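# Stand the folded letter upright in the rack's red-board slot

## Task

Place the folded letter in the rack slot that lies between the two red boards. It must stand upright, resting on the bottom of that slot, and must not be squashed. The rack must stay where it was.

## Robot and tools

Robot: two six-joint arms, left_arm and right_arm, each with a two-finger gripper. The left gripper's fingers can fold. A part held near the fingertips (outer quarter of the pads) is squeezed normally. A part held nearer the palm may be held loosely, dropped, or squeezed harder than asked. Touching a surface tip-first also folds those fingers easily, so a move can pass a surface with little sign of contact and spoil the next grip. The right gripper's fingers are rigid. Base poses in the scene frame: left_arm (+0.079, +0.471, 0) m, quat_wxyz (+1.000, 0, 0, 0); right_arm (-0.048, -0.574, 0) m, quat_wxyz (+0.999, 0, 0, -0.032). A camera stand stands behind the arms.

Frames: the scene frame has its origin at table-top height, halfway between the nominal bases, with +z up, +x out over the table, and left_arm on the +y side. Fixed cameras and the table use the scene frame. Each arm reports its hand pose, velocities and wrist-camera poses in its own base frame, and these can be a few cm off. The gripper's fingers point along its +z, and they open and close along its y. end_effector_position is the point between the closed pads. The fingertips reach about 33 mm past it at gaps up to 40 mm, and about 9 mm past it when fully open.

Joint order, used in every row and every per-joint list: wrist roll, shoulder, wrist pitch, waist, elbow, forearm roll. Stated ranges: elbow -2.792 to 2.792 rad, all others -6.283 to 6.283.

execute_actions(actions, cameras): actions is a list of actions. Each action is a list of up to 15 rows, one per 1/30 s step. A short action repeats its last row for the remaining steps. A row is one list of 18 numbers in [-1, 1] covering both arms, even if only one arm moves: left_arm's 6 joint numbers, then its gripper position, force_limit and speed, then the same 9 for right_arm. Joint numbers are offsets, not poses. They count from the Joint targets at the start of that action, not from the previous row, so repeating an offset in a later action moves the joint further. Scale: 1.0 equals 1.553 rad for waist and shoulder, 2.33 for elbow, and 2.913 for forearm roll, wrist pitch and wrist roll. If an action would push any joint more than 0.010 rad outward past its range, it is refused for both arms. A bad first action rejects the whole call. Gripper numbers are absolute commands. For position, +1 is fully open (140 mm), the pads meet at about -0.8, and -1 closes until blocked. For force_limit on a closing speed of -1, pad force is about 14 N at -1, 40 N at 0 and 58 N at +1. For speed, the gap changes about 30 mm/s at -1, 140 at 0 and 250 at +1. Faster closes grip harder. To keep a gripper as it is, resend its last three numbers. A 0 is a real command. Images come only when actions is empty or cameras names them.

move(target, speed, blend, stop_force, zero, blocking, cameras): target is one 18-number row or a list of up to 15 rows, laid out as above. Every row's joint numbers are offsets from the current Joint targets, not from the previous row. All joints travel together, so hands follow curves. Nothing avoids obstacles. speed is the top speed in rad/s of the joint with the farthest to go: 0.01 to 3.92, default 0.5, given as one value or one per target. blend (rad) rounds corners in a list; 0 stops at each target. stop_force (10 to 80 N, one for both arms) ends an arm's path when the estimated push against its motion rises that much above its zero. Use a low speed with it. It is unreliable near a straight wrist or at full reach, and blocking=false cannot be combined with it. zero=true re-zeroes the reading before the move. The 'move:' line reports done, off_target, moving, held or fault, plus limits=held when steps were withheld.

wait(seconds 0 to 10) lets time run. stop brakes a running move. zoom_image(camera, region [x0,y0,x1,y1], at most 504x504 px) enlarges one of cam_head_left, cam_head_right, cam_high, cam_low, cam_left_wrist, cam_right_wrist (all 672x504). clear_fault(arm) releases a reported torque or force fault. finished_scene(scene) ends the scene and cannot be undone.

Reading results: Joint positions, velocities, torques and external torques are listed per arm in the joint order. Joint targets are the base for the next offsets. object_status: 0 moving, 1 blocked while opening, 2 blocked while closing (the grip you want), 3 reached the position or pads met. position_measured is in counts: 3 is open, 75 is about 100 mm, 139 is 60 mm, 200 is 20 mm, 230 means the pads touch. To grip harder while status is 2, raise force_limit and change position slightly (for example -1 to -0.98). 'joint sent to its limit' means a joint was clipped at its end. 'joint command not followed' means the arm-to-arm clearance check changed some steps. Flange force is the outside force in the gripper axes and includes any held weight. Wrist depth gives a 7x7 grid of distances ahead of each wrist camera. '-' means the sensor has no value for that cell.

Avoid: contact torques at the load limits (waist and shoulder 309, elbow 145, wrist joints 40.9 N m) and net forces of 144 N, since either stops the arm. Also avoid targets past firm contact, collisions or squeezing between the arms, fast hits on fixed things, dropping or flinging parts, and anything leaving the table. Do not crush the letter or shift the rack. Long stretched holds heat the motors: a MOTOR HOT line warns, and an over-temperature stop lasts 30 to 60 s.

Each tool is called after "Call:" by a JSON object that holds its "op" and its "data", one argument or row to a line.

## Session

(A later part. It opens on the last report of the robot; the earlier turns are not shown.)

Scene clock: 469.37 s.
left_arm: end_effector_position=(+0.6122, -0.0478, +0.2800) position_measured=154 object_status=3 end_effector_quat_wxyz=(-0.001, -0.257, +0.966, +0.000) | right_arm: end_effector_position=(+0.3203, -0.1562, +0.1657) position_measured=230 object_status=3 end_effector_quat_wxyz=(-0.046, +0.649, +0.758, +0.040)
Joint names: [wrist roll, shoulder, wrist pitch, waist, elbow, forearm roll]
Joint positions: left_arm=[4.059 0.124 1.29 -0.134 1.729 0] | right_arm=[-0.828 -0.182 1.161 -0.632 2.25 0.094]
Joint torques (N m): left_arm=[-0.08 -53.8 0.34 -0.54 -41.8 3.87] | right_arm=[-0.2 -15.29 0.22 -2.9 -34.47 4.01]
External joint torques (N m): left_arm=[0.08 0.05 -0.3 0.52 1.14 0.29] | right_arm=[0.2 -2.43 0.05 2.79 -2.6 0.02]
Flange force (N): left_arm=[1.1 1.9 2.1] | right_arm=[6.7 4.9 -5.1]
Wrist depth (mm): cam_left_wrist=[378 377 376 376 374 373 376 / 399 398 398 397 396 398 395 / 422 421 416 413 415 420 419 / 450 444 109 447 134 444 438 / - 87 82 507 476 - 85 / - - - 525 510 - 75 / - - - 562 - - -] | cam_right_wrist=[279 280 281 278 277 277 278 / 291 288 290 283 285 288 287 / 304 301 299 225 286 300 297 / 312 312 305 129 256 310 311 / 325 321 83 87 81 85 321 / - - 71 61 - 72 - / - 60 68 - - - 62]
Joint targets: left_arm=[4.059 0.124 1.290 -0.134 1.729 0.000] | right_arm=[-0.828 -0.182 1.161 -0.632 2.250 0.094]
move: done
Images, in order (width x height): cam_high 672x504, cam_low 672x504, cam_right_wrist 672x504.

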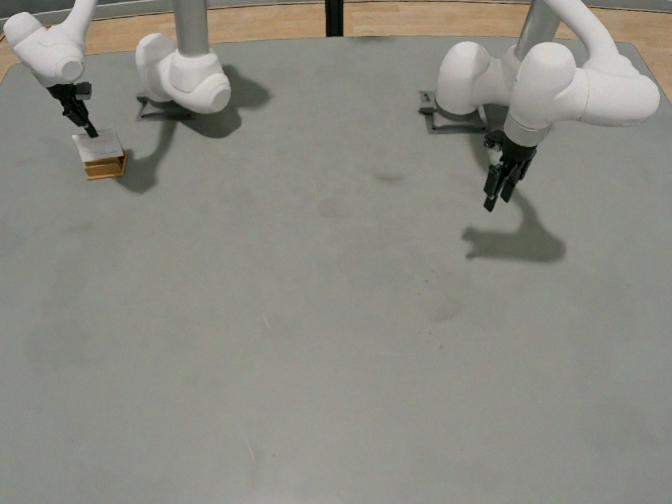

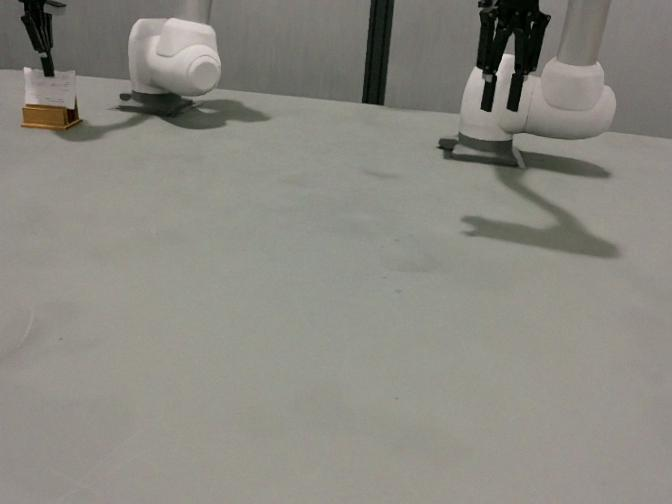

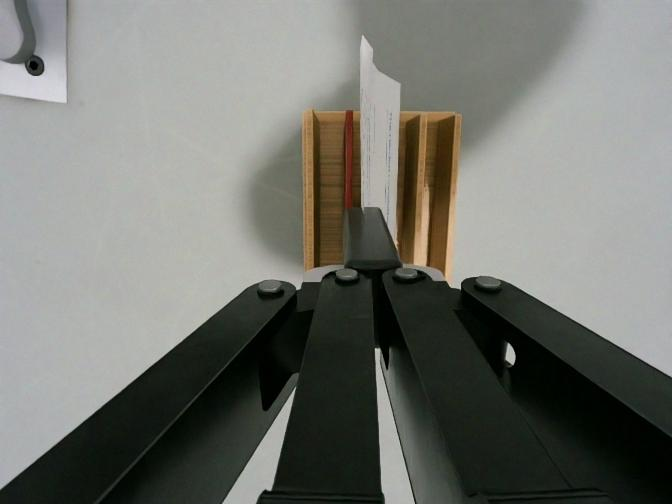

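Call:
{"op": "move", "data": {
  "target": [0, 0, 0, 0, 0, 0, -0.2, -1, -0.5, 0.0023, -0.0187, 0.0245, 0, -0.0179, -0.0009, -1, -1, -1],
  "speed": 0.15,
  "cameras": ["cam_right_wrist", "cam_low", "cam_high"]
}}

Call:
{"op": "zoom_image", "data": {
  "camera": "cam_right_wrist",
  "region": [280, 20, 430, 280]
}}

Call:
{"op": "zoom_image", "data": {
  "camera": "cam_low",
  "region": [10, 50, 90, 135]
}}

Call:
{"op": "zoom_image", "data": {
  "camera": "cam_high",
  "region": [60, 115, 140, 185]
}}

Scene clock: 504.50 s.
left_arm: end_effector_position=(+0.6122, -0.0478, +0.2800) position_measured=154 object_status=3 end_effector_quat_wxyz=(-0.001, -0.257, +0.966, +0.000) | right_arm: end_effector_position=(+0.3200, -0.1560, +0.1975) position_measured=230 object_status=3 end_effector_quat_wxyz=(-0.046, +0.649, +0.758, +0.040)
Joint names: [wrist roll, shoulder, wrist pitch, waist, elbow, forearm roll]
Joint positions: left_arm=[4.059 0.124 1.29 -0.134 1.729 0] | right_arm=[-0.821 -0.211 1.233 -0.632 2.208 0.091]
Joint torques (N m): left_arm=[-0.03 -53.57 0.35 -0.22 -41.9 3.82] | right_arm=[-0.1 -12.88 0.38 -1.96 -34.81 4.44]
External joint torques (N m): left_arm=[0.03 -0.34 -0.31 0.23 1.02 0.36] | right_arm=[0.1 -3.43 -0.11 1.9 -3.64 -0.25]
Flange force (N): left_arm=[1.8 1.7 1.8] | right_arm=[5.4 2.7 -6.9]
Wrist depth (mm): cam_left_wrist=[378 376 376 376 372 375 373 / 399 399 395 396 396 396 395 / 422 419 416 417 417 419 418 / - 441 108 448 135 439 439 / - 87 82 470 472 - 85 / - - - 523 512 - 75 / - - - 530 - - -] | cam_right_wrist=[305 309 310 305 305 308 308 / 322 319 323 314 314 317 315 / 332 333 331 315 324 330 327 / 343 343 343 128 296 339 341 / 357 354 83 87 81 86 352 / - - 71 61 - 72 66 / - 60 68 - - - 62]
Joint targets: left_arm=[4.059 0.124 1.290 -0.134 1.729 0.000] | right_arm=[-0.821 -0.211 1.233 -0.632 2.208 0.091]
move: done
Images, in order (width x height): cam_high 672x504, cam_low 672x504, cam_right_wrist 672x504.

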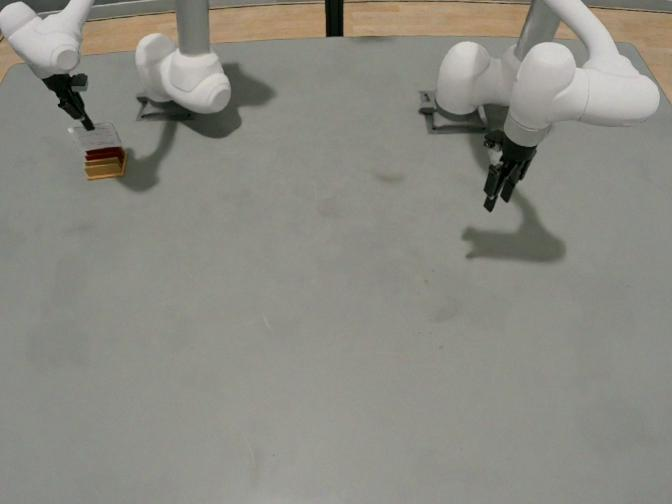

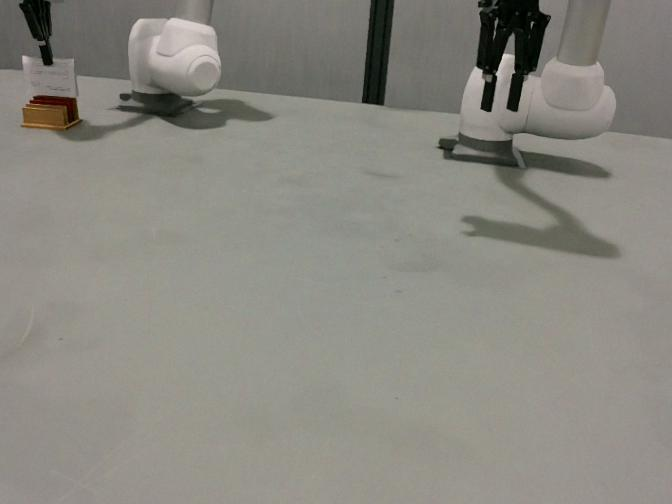

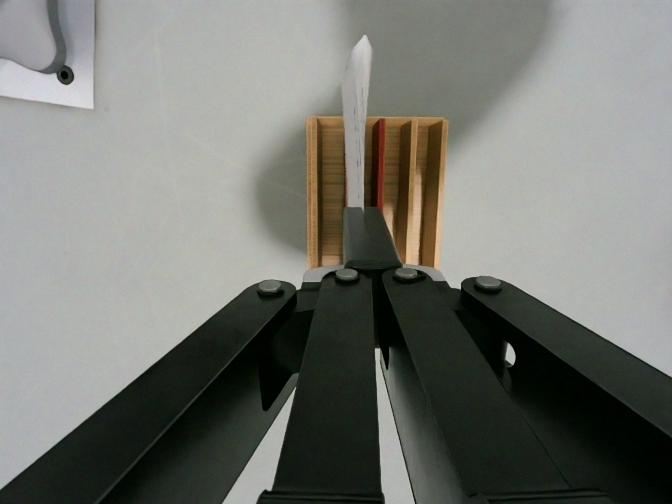

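Scaled by 1.938.

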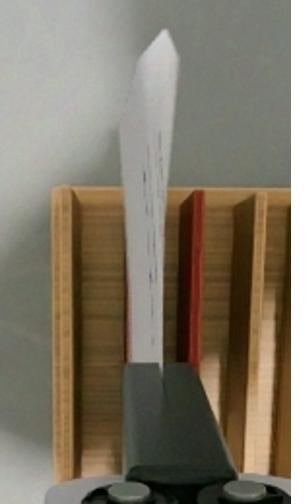

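Scaled by 5.929.

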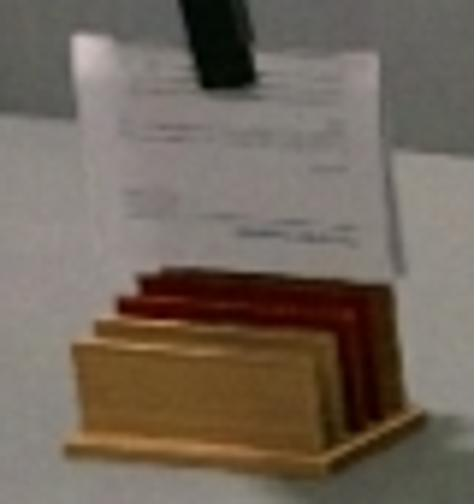

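Scaled by 6.300.

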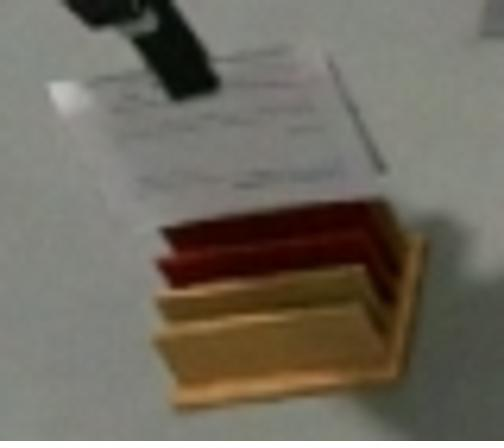

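Call:
{"op": "move", "data": {
  "target": [0, 0, 0, 0, 0, 0, -0.2, -1, -0.5, 0.0045, 0.0143, -0.0100, 0.0107, 0.0023, 0.0010, -1, -1, -1],
  "speed": 0.04,
  "cameras": ["cam_right_wrist", "cam_low", "cam_high"]
}}

Call:
{"op": "zoom_image", "data": {
  "camera": "cam_right_wrist",
  "region": [300, 20, 420, 230]
}}

Call:
{"op": "zoom_image", "data": {
  "camera": "cam_low",
  "region": [10, 50, 90, 135]
}}

Call:
{"op": "zoom_image", "data": {
  "camera": "cam_high",
  "region": [60, 115, 140, 185]
}}

Scene clock: 541.33 s.
left_arm: end_effector_position=(+0.6122, -0.0478, +0.2800) position_measured=154 object_status=3 end_effector_quat_wxyz=(-0.001, -0.257, +0.966, +0.000) | right_arm: end_effector_position=(+0.3289, -0.1546, +0.1865) position_measured=230 object_status=3 end_effector_quat_wxyz=(-0.046, +0.649, +0.758, +0.040)
Joint names: [wrist roll, shoulder, wrist pitch, waist, elbow, forearm roll]
Joint positions: left_arm=[4.059 0.124 1.29 -0.134 1.729 0] | right_arm=[-0.808 -0.189 1.204 -0.615 2.213 0.094]
Joint torques (N m): left_arm=[-0.04 -53.57 0.35 -0.24 -42.02 3.93] | right_arm=[0.28 -17.22 0.08 -1.73 -35.41 4.39]
External joint torques (N m): left_arm=[0.04 -0.33 -0.32 0.29 1.09 0.25] | right_arm=[-0.28 -1.34 0.2 1.86 -2.53 -0.24]
Flange force (N): left_arm=[1.8 1.9 1.9] | right_arm=[2.8 3.6 -4.6]
Wrist depth (mm): cam_left_wrist=[380 376 375 383 385 373 374 / 396 398 398 397 396 398 395 / 427 423 416 415 419 412 420 / 442 438 109 446 134 440 439 / - 87 82 479 470 - 85 / - - - 496 - - 75 / - - - 552 - - -] | cam_right_wrist=[299 299 299 297 297 297 297 / 312 308 309 302 304 306 306 / 320 322 320 251 310 320 317 / 336 333 332 116 321 330 332 / 349 341 83 87 81 86 340 / - - 71 61 - 72 66 / - 60 68 - - - 62]
Joint targets: left_arm=[4.059 0.124 1.290 -0.134 1.729 0.000] | right_arm=[-0.808 -0.189 1.204 -0.615 2.213 0.094]
move: done
Images, in order (width x height): cam_high 672x504, cam_low 672x504, cam_right_wrist 672x504.

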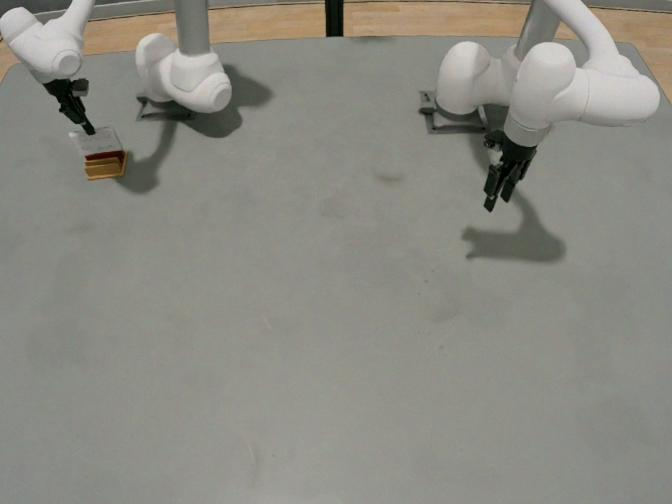

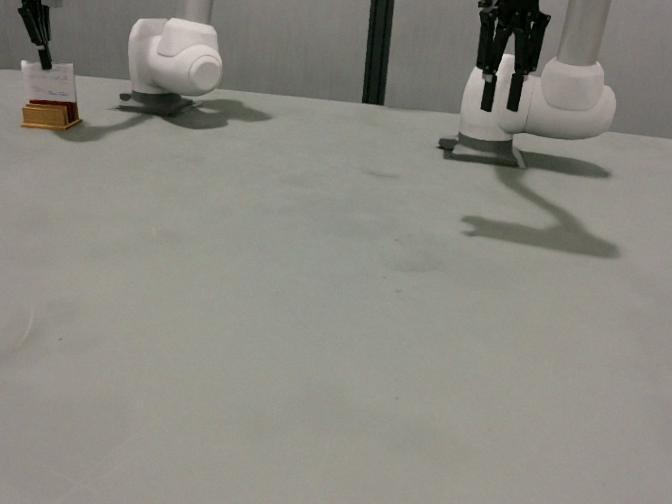

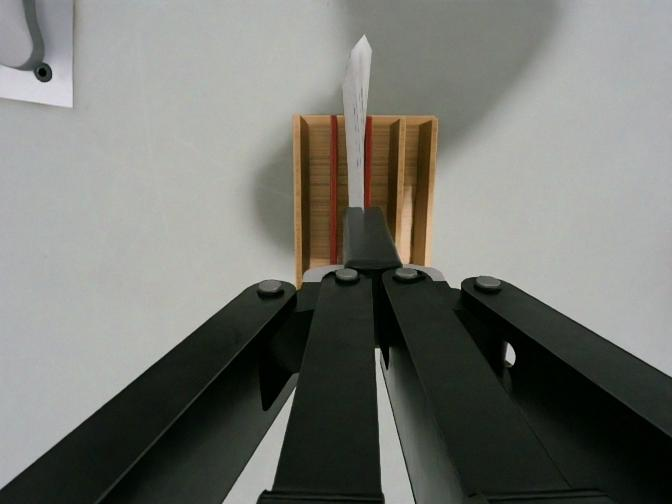

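Scaled by 2.400.

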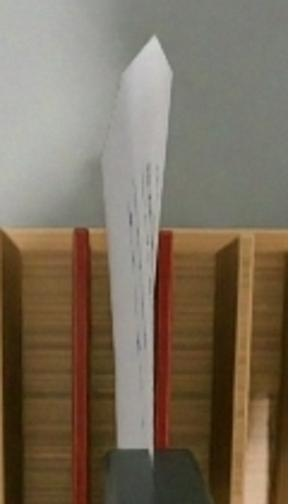

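Scaled by 5.929.

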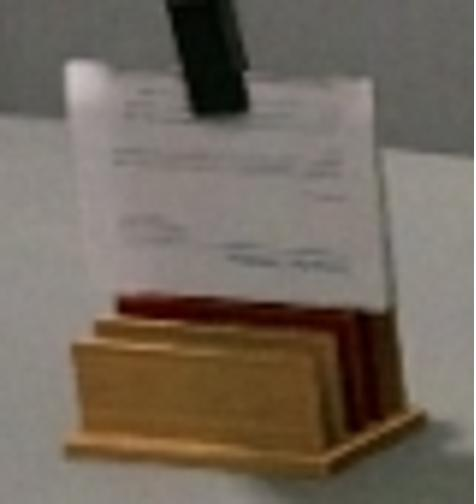

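Scaled by 6.300.

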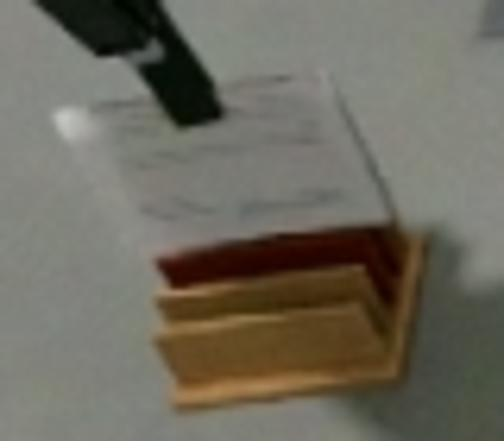

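Call:
{"op": "move", "data": {
  "target": [0, 0, 0, 0, 0, 0, -0.2, -1, -0.5, -0.0028, 0.0225, -0.0275, 0, 0.0197, 0.0011, -1, -1, -1],
  "speed": 0.06,
  "cameras": ["cam_right_wrist", "cam_low", "cam_high"]
}}

Call:
{"op": "zoom_image", "data": {
  "camera": "cam_right_wrist",
  "region": [300, 20, 420, 230]
}}

Call:
{"op": "zoom_image", "data": {
  "camera": "cam_low",
  "region": [10, 50, 90, 135]
}}

Call:
{"op": "zoom_image", "data": {
  "camera": "cam_high",
  "region": [60, 115, 140, 185]
}}

Scene clock: 579.20 s.
left_arm: end_effector_position=(+0.6122, -0.0478, +0.2800) position_measured=154 object_status=3 end_effector_quat_wxyz=(-0.001, -0.257, +0.966, +0.000) | right_arm: end_effector_position=(+0.3288, -0.1545, +0.1504) position_measured=230 object_status=3 end_effector_quat_wxyz=(-0.046, +0.649, +0.758, +0.040)
Joint names: [wrist roll, shoulder, wrist pitch, waist, elbow, forearm roll]
Joint positions: left_arm=[4.059 0.124 1.29 -0.134 1.729 0] | right_arm=[-0.816 -0.154 1.124 -0.615 2.259 0.097]
Joint torques (N m): left_arm=[0.01 -53.83 0.46 0.02 -42.06 3.83] | right_arm=[-0.08 -19.17 0.27 -1.83 -33.48 4.22]
External joint torques (N m): left_arm=[-0.01 0.17 -0.43 -0.07 1.16 0.34] | right_arm=[0.08 -1.16 0.01 1.86 -2.88 -0.26]
Flange force (N): left_arm=[1.6 1.0 2.4] | right_arm=[2.8 5.1 -4.5]
Wrist depth (mm): cam_left_wrist=[383 377 378 376 375 375 374 / - 398 403 393 399 397 395 / 431 421 416 416 416 430 418 / 449 - 108 447 134 436 438 / - 87 82 473 - - 85 / - - - 502 510 - 75 / - - - 558 - - -] | cam_right_wrist=[268 266 266 264 265 264 264 / 276 277 275 268 272 273 274 / 284 285 285 211 272 286 283 / 298 297 296 129 255 294 294 / 308 308 82 87 81 85 305 / - - 71 61 - 72 66 / - 60 68 - - - 62]
Joint targets: left_arm=[4.059 0.124 1.290 -0.134 1.729 0.000] | right_arm=[-0.816 -0.154 1.123 -0.615 2.259 0.097]
move: done
Images, in order (width x height): cam_high 672x504, cam_low 672x504, cam_right_wrist 672x504.

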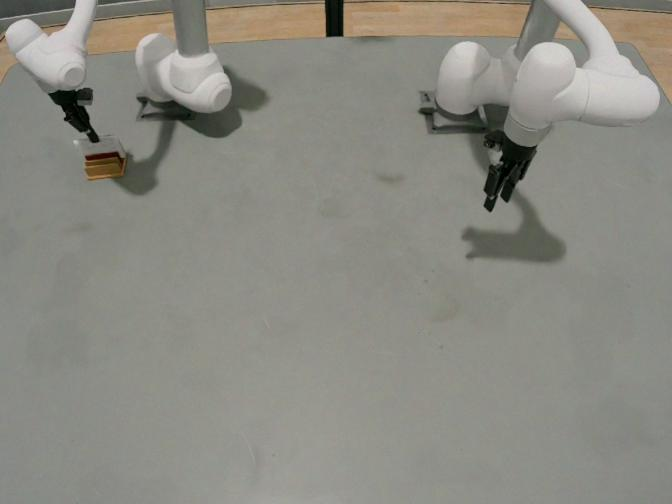

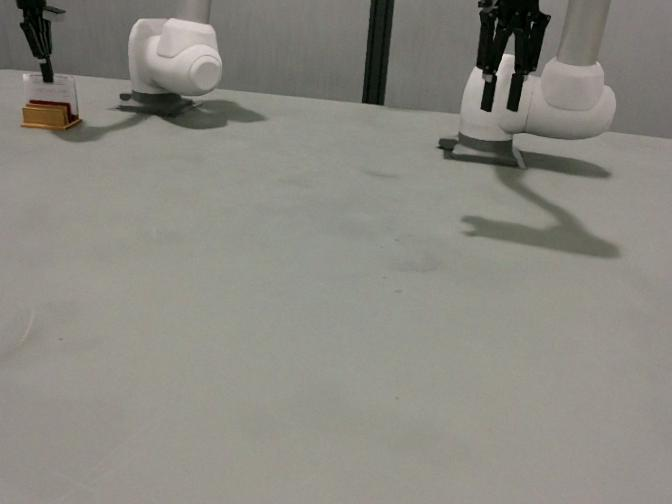

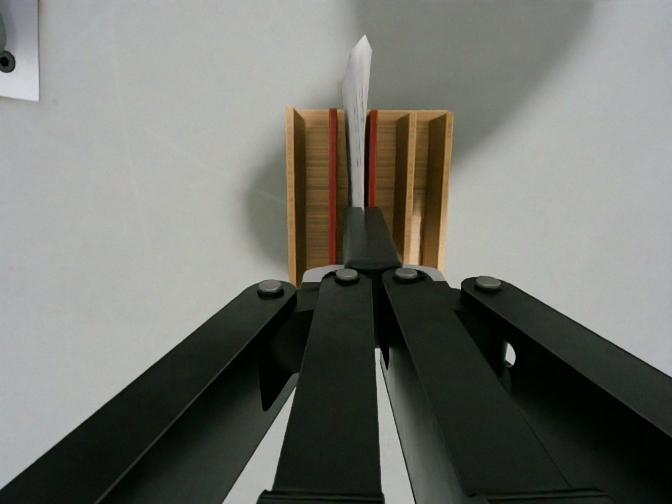

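Scaled by 2.400.

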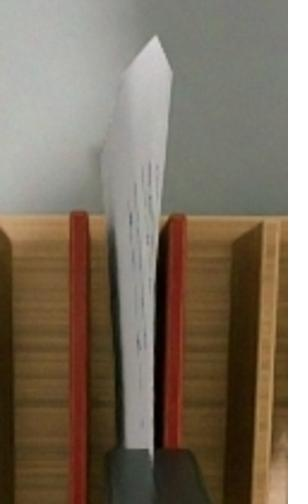

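Scaled by 5.929.

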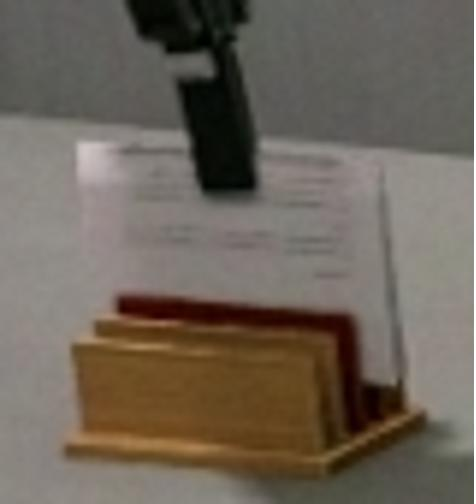

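Scaled by 6.300.

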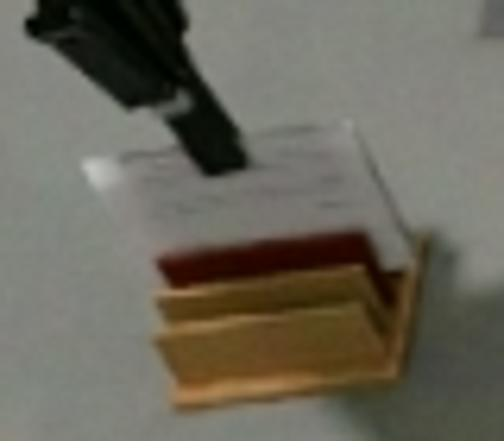

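Call:
{"op": "move", "data": {
  "target": [0, 0, 0, 0, 0, 0, -0.2, -1, -0.5, -0.0010, 0.0075, -0.0080, -0.0003, 0.0055, 0.0004, -1, -1, -1],
  "speed": 0.03,
  "cameras": ["cam_right_wrist", "cam_low", "cam_high"]
}}

Call:
{"op": "zoom_image", "data": {
  "camera": "cam_right_wrist",
  "region": [300, 20, 420, 230]
}}

Call:
{"op": "zoom_image", "data": {
  "camera": "cam_low",
  "region": [10, 50, 90, 135]
}}

Call:
{"op": "zoom_image", "data": {
  "camera": "cam_high",
  "region": [60, 115, 140, 185]
}}

Scene clock: 608.27 s.
left_arm: end_effector_position=(+0.6122, -0.0478, +0.2800) position_measured=154 object_status=3 end_effector_quat_wxyz=(-0.001, -0.257, +0.966, +0.000) | right_arm: end_effector_position=(+0.3285, -0.1544, +0.1398) position_measured=230 object_status=3 end_effector_quat_wxyz=(-0.047, +0.649, +0.758, +0.040)
Joint names: [wrist roll, shoulder, wrist pitch, waist, elbow, forearm roll]
Joint positions: left_arm=[4.059 0.124 1.29 -0.134 1.729 0] | right_arm=[-0.819 -0.142 1.1 -0.616 2.272 0.098]
Joint torques (N m): left_arm=[0.04 -53.75 0.37 -0.21 -42.25 3.84] | right_arm=[-0.05 -17.53 0.07 -2.13 -32.89 4.13]
External joint torques (N m): left_arm=[-0.04 0.11 -0.33 0.27 1.49 0.33] | right_arm=[0.05 -3.7 0.21 2.07 -3 -0.22]
Flange force (N): left_arm=[1.9 1.7 2.7] | right_arm=[6.3 1.9 -7.5]
Wrist depth (mm): cam_left_wrist=[379 377 376 376 369 374 374 / 398 398 411 396 395 - 397 / 422 422 408 - 420 419 419 / 452 443 108 469 135 440 437 / - 87 82 476 470 - 85 / - - - 511 515 - 75 / - - - 542 - - -] | cam_right_wrist=[256 257 257 256 255 253 254 / 266 267 266 256 261 263 263 / 277 278 275 206 261 274 272 / 290 287 285 129 234 283 282 / 299 293 82 87 81 85 294 / - - 71 61 - 72 66 / - 60 68 - - - 62]
Joint targets: left_arm=[4.059 0.124 1.290 -0.134 1.729 0.000] | right_arm=[-0.819 -0.142 1.100 -0.616 2.272 0.098]
move: done
Images, in order (width x height): cam_high 672x504, cam_low 672x504, cam_right_wrist 672x504.

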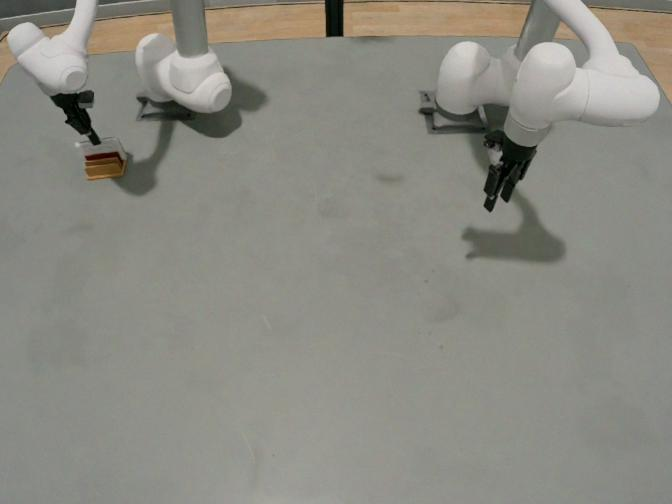

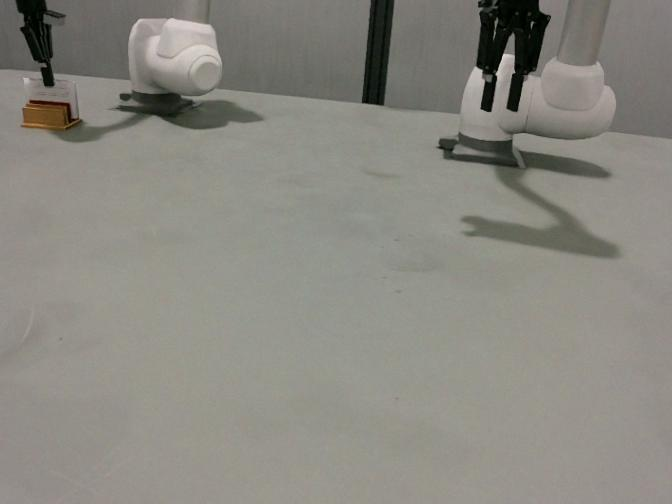

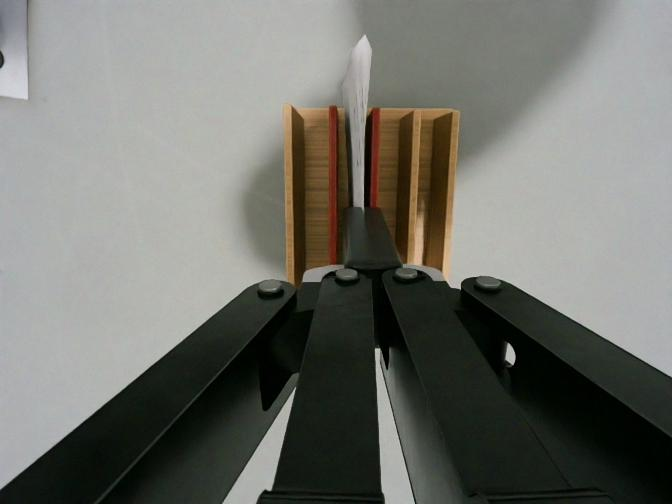

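Scaled by 2.400.

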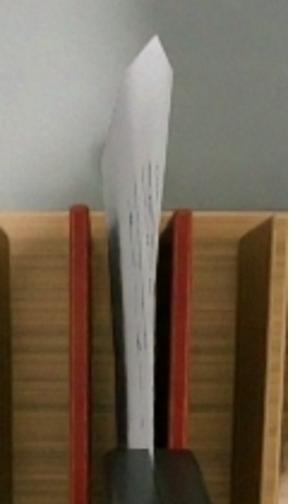

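Scaled by 5.929.

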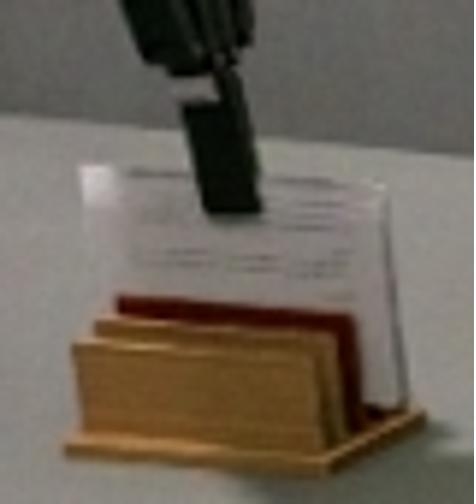

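Scaled by 6.300.

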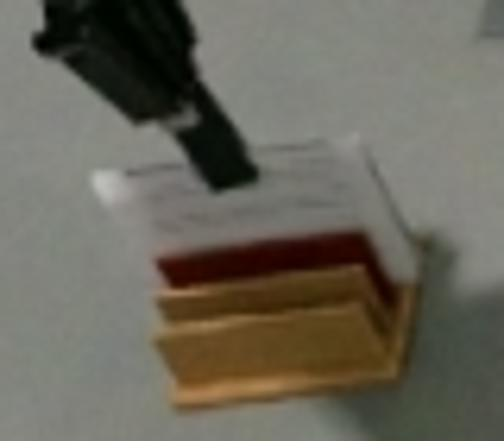

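Call:
{"op": "move", "data": {
  "target": [0, 0, 0, 0, 0, 0, -0.2, -1, -0.5, 0, 0, 0, 0, 0, 0, -0.3, -1, -0.8],
  "speed": 0.1,
  "cameras": ["cam_right_wrist", "cam_low", "cam_high"]
}}

Call:
{"op": "zoom_image", "data": {
  "camera": "cam_right_wrist",
  "region": [260, 0, 480, 400]
}}

Call:
{"op": "zoom_image", "data": {
  "camera": "cam_low",
  "region": [10, 50, 90, 135]
}}

Call:
{"op": "zoom_image", "data": {
  "camera": "cam_high",
  "region": [60, 115, 140, 185]
}}

Scene clock: 629.63 s.
left_arm: end_effector_position=(+0.6122, -0.0478, +0.2800) position_measured=154 object_status=3 end_effector_quat_wxyz=(-0.001, -0.257, +0.966, +0.000) | right_arm: end_effector_position=(+0.3285, -0.1544, +0.1397) position_measured=167 object_status=0 end_effector_quat_wxyz=(-0.047, +0.649, +0.758, +0.040)
Joint names: [wrist roll, shoulder, wrist pitch, waist, elbow, forearm roll]
Joint positions: left_arm=[4.059 0.124 1.29 -0.134 1.729 0] | right_arm=[-0.819 -0.142 1.1 -0.616 2.272 0.098]
Joint torques (N m): left_arm=[-0.03 -53.38 0.42 -0.44 -41.72 3.88] | right_arm=[-0.04 -18.83 0.21 -2.01 -33.19 4.15]
External joint torques (N m): left_arm=[0.03 -0.39 -0.38 0.22 0.85 0.28] | right_arm=[0.04 -2.44 0.07 2.01 -2.7 -0.24]
Flange force (N): left_arm=[1.6 1.6 1.6] | right_arm=[4.8 3.3 -5.6]
Wrist depth (mm): cam_left_wrist=[362 376 377 372 376 376 375 / 398 398 405 398 398 396 396 / 421 422 415 421 414 422 417 / 448 444 110 - 134 439 448 / - 87 82 484 462 - 85 / - - - 508 - - 75 / - - - 552 - - -] | cam_right_wrist=[258 256 256 255 251 256 254 / 266 267 265 204 259 263 263 / 276 275 274 205 260 273 272 / 287 285 281 180 145 282 283 / 294 83 88 220 232 86 86 / - - 65 308 307 64 72 / - - - 322 - - 70]
Joint targets: left_arm=[4.059 0.124 1.290 -0.134 1.729 0.000] | right_arm=[-0.819 -0.142 1.100 -0.616 2.272 0.098]
move: done
Images, in order (width x height): cam_high 672x504, cam_low 672x504, cam_right_wrist 672x504.

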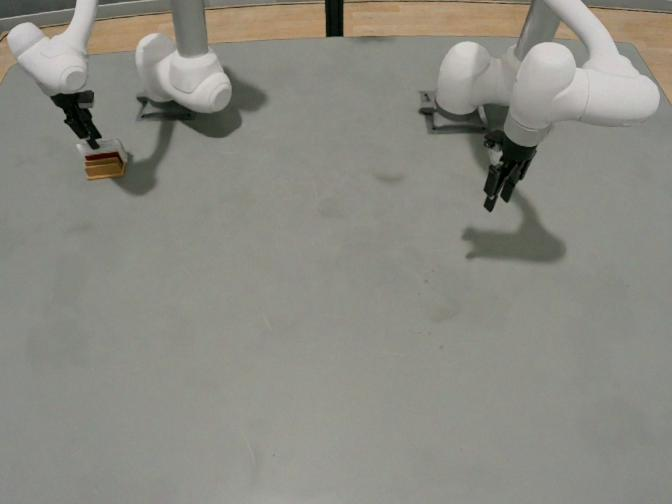

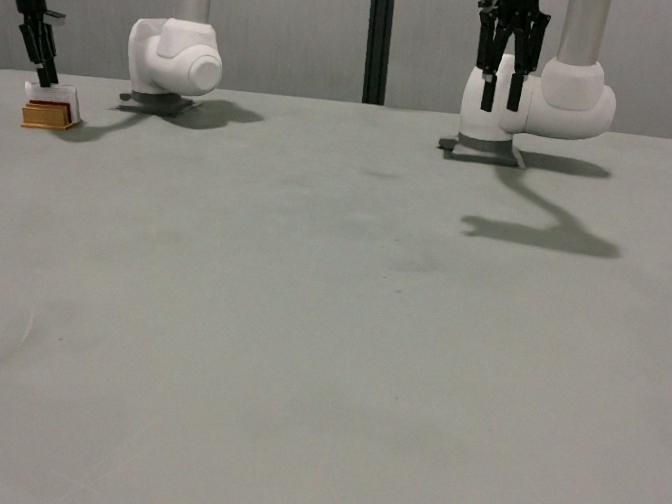

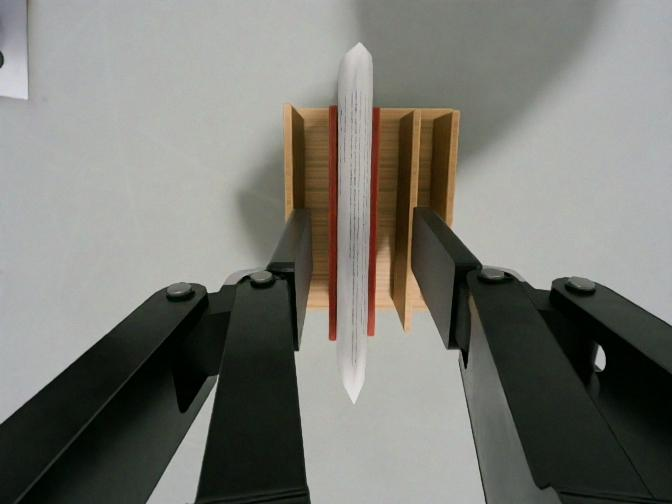

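Scaled by 1.260.

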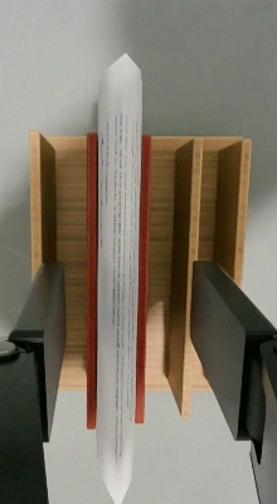

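Scaled by 5.929.

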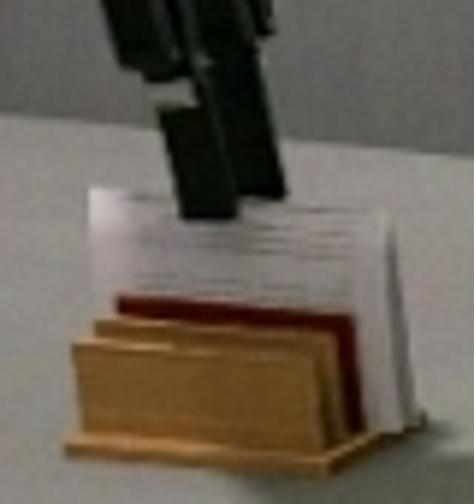

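Scaled by 6.300.

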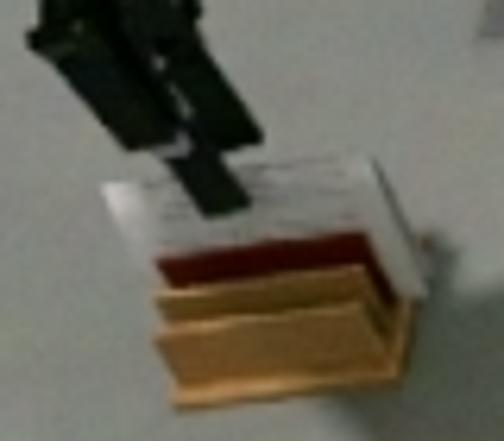

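Call:
{"op": "move", "data": {
  "target": [
    [0, 0, 0, 0, 0, 0, -0.2, -1, -0.5, 0.0038, -0.0303, 0.0357, 0.0006, -0.0253, -0.0014, -0.3, -1, -0.8],
    [0, 0, 0, 0, 0, 0, -0.2, -1, -0.5, 0.0089, -0.0641, 0.0890, 0.0006, -0.0694, -0.0029, -0.3, -1, -0.8]
  ],
  "speed": [0.12, 0.3],
  "blend": 0.02,
  "cameras": ["cam_right_wrist", "cam_low", "cam_high"]
}}

Call:
{"op": "zoom_image", "data": {
  "camera": "cam_right_wrist",
  "region": [220, 60, 500, 340]
}}

Call:
{"op": "zoom_image", "data": {
  "camera": "cam_low",
  "region": [10, 60, 90, 135]
}}

Call:
{"op": "zoom_image", "data": {
  "camera": "cam_high",
  "region": [60, 115, 140, 185]
}}

Scene clock: 663.57 s.
left_arm: end_effector_position=(+0.6122, -0.0478, +0.2800) position_measured=154 object_status=3 end_effector_quat_wxyz=(-0.001, -0.257, +0.966, +0.000) | right_arm: end_effector_position=(+0.3289, -0.1542, +0.2603) position_measured=167 object_status=3 end_effector_quat_wxyz=(-0.047, +0.649, +0.759, +0.040)
Joint names: [wrist roll, shoulder, wrist pitch, waist, elbow, forearm roll]
Joint positions: left_arm=[4.059 0.124 1.29 -0.134 1.729 0] | right_arm=[-0.793 -0.242 1.359 -0.615 2.111 0.09]
Joint torques (N m): left_arm=[-0.07 -53.43 0.36 -0.05 -41.55 3.86] | right_arm=[-0.08 -12.5 0 -1.93 -37.1 4.63]
External joint torques (N m): left_arm=[0.07 -0.63 -0.34 -0.1 0.43 0.33] | right_arm=[0.08 -2.84 0.27 1.96 -3.13 -0.23]
Flange force (N): left_arm=[1.5 1.0 0.9] | right_arm=[5.3 2.7 -6.1]
Wrist depth (mm): cam_left_wrist=[376 376 377 377 375 374 375 / 398 397 397 398 396 394 394 / 420 414 416 428 411 404 423 / - 95 108 451 135 435 442 / - 87 82 475 471 - 85 / - - - 508 514 - 75 / - - - 554 - - -] | cam_right_wrist=[353 367 365 368 362 363 364 / 379 377 378 376 374 377 374 / 395 392 390 325 386 388 388 / 409 406 399 335 136 402 404 / 417 83 88 420 135 86 85 / - - 65 436 - 64 72 / - - - 457 - - 69]
Joint targets: left_arm=[4.059 0.124 1.290 -0.134 1.729 0.000] | right_arm=[-0.793 -0.242 1.359 -0.615 2.110 0.090]
move: done
Images, in order (width x height): cam_high 672x504, cam_low 672x504, cam_right_wrist 672x504.

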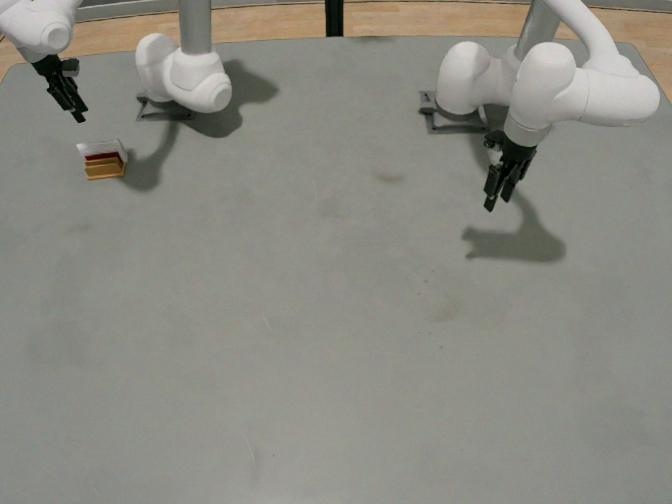

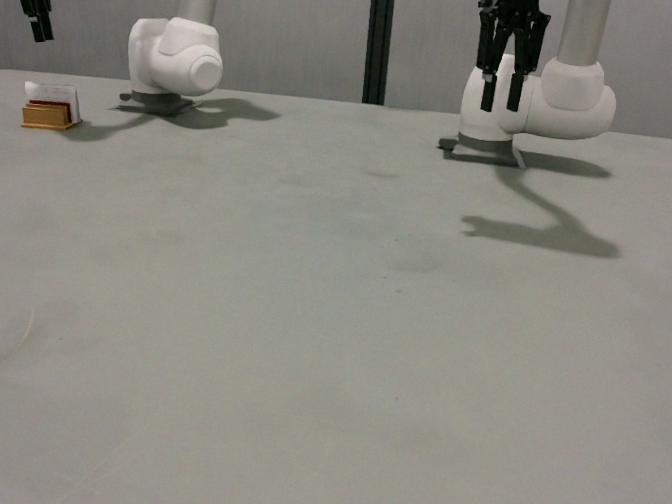

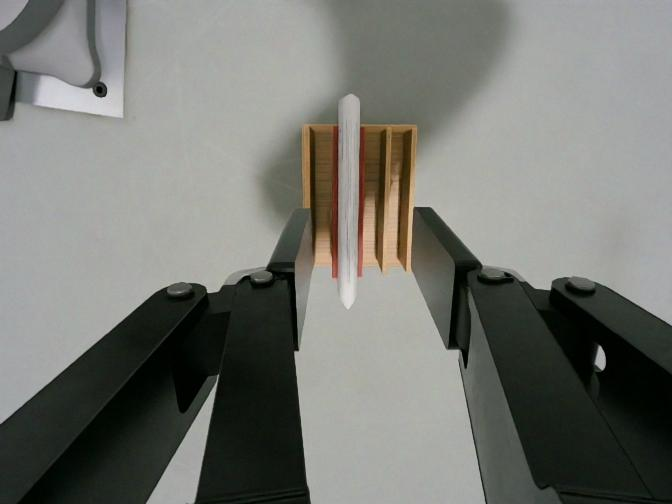

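Scaled by 1.800.

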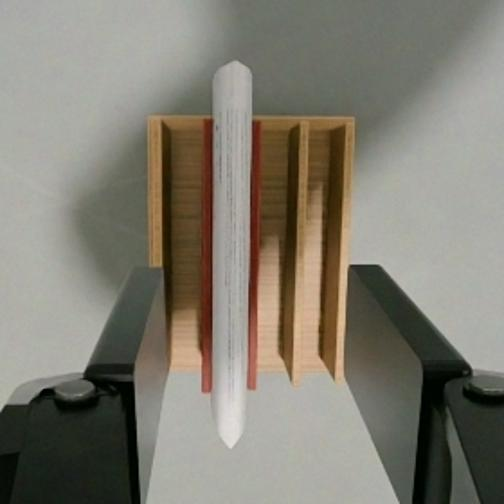

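Scaled by 6.300.

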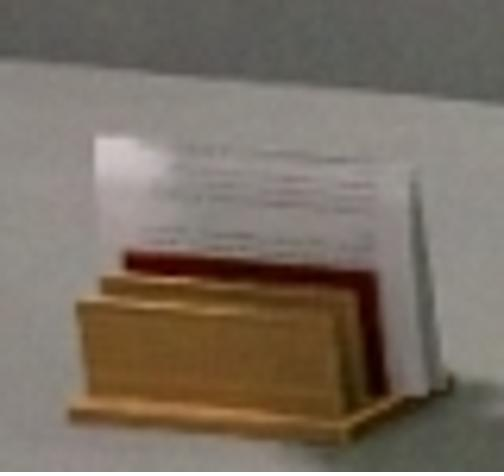

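Scaled by 6.300.

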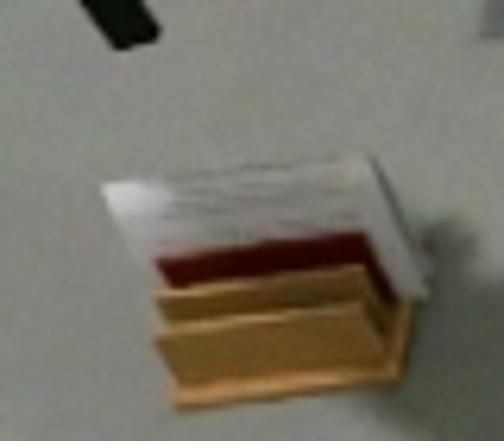

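Call:
{"op": "finished_scene", "data": {
  "scene": 1
}}

The scene is finished: the task was done.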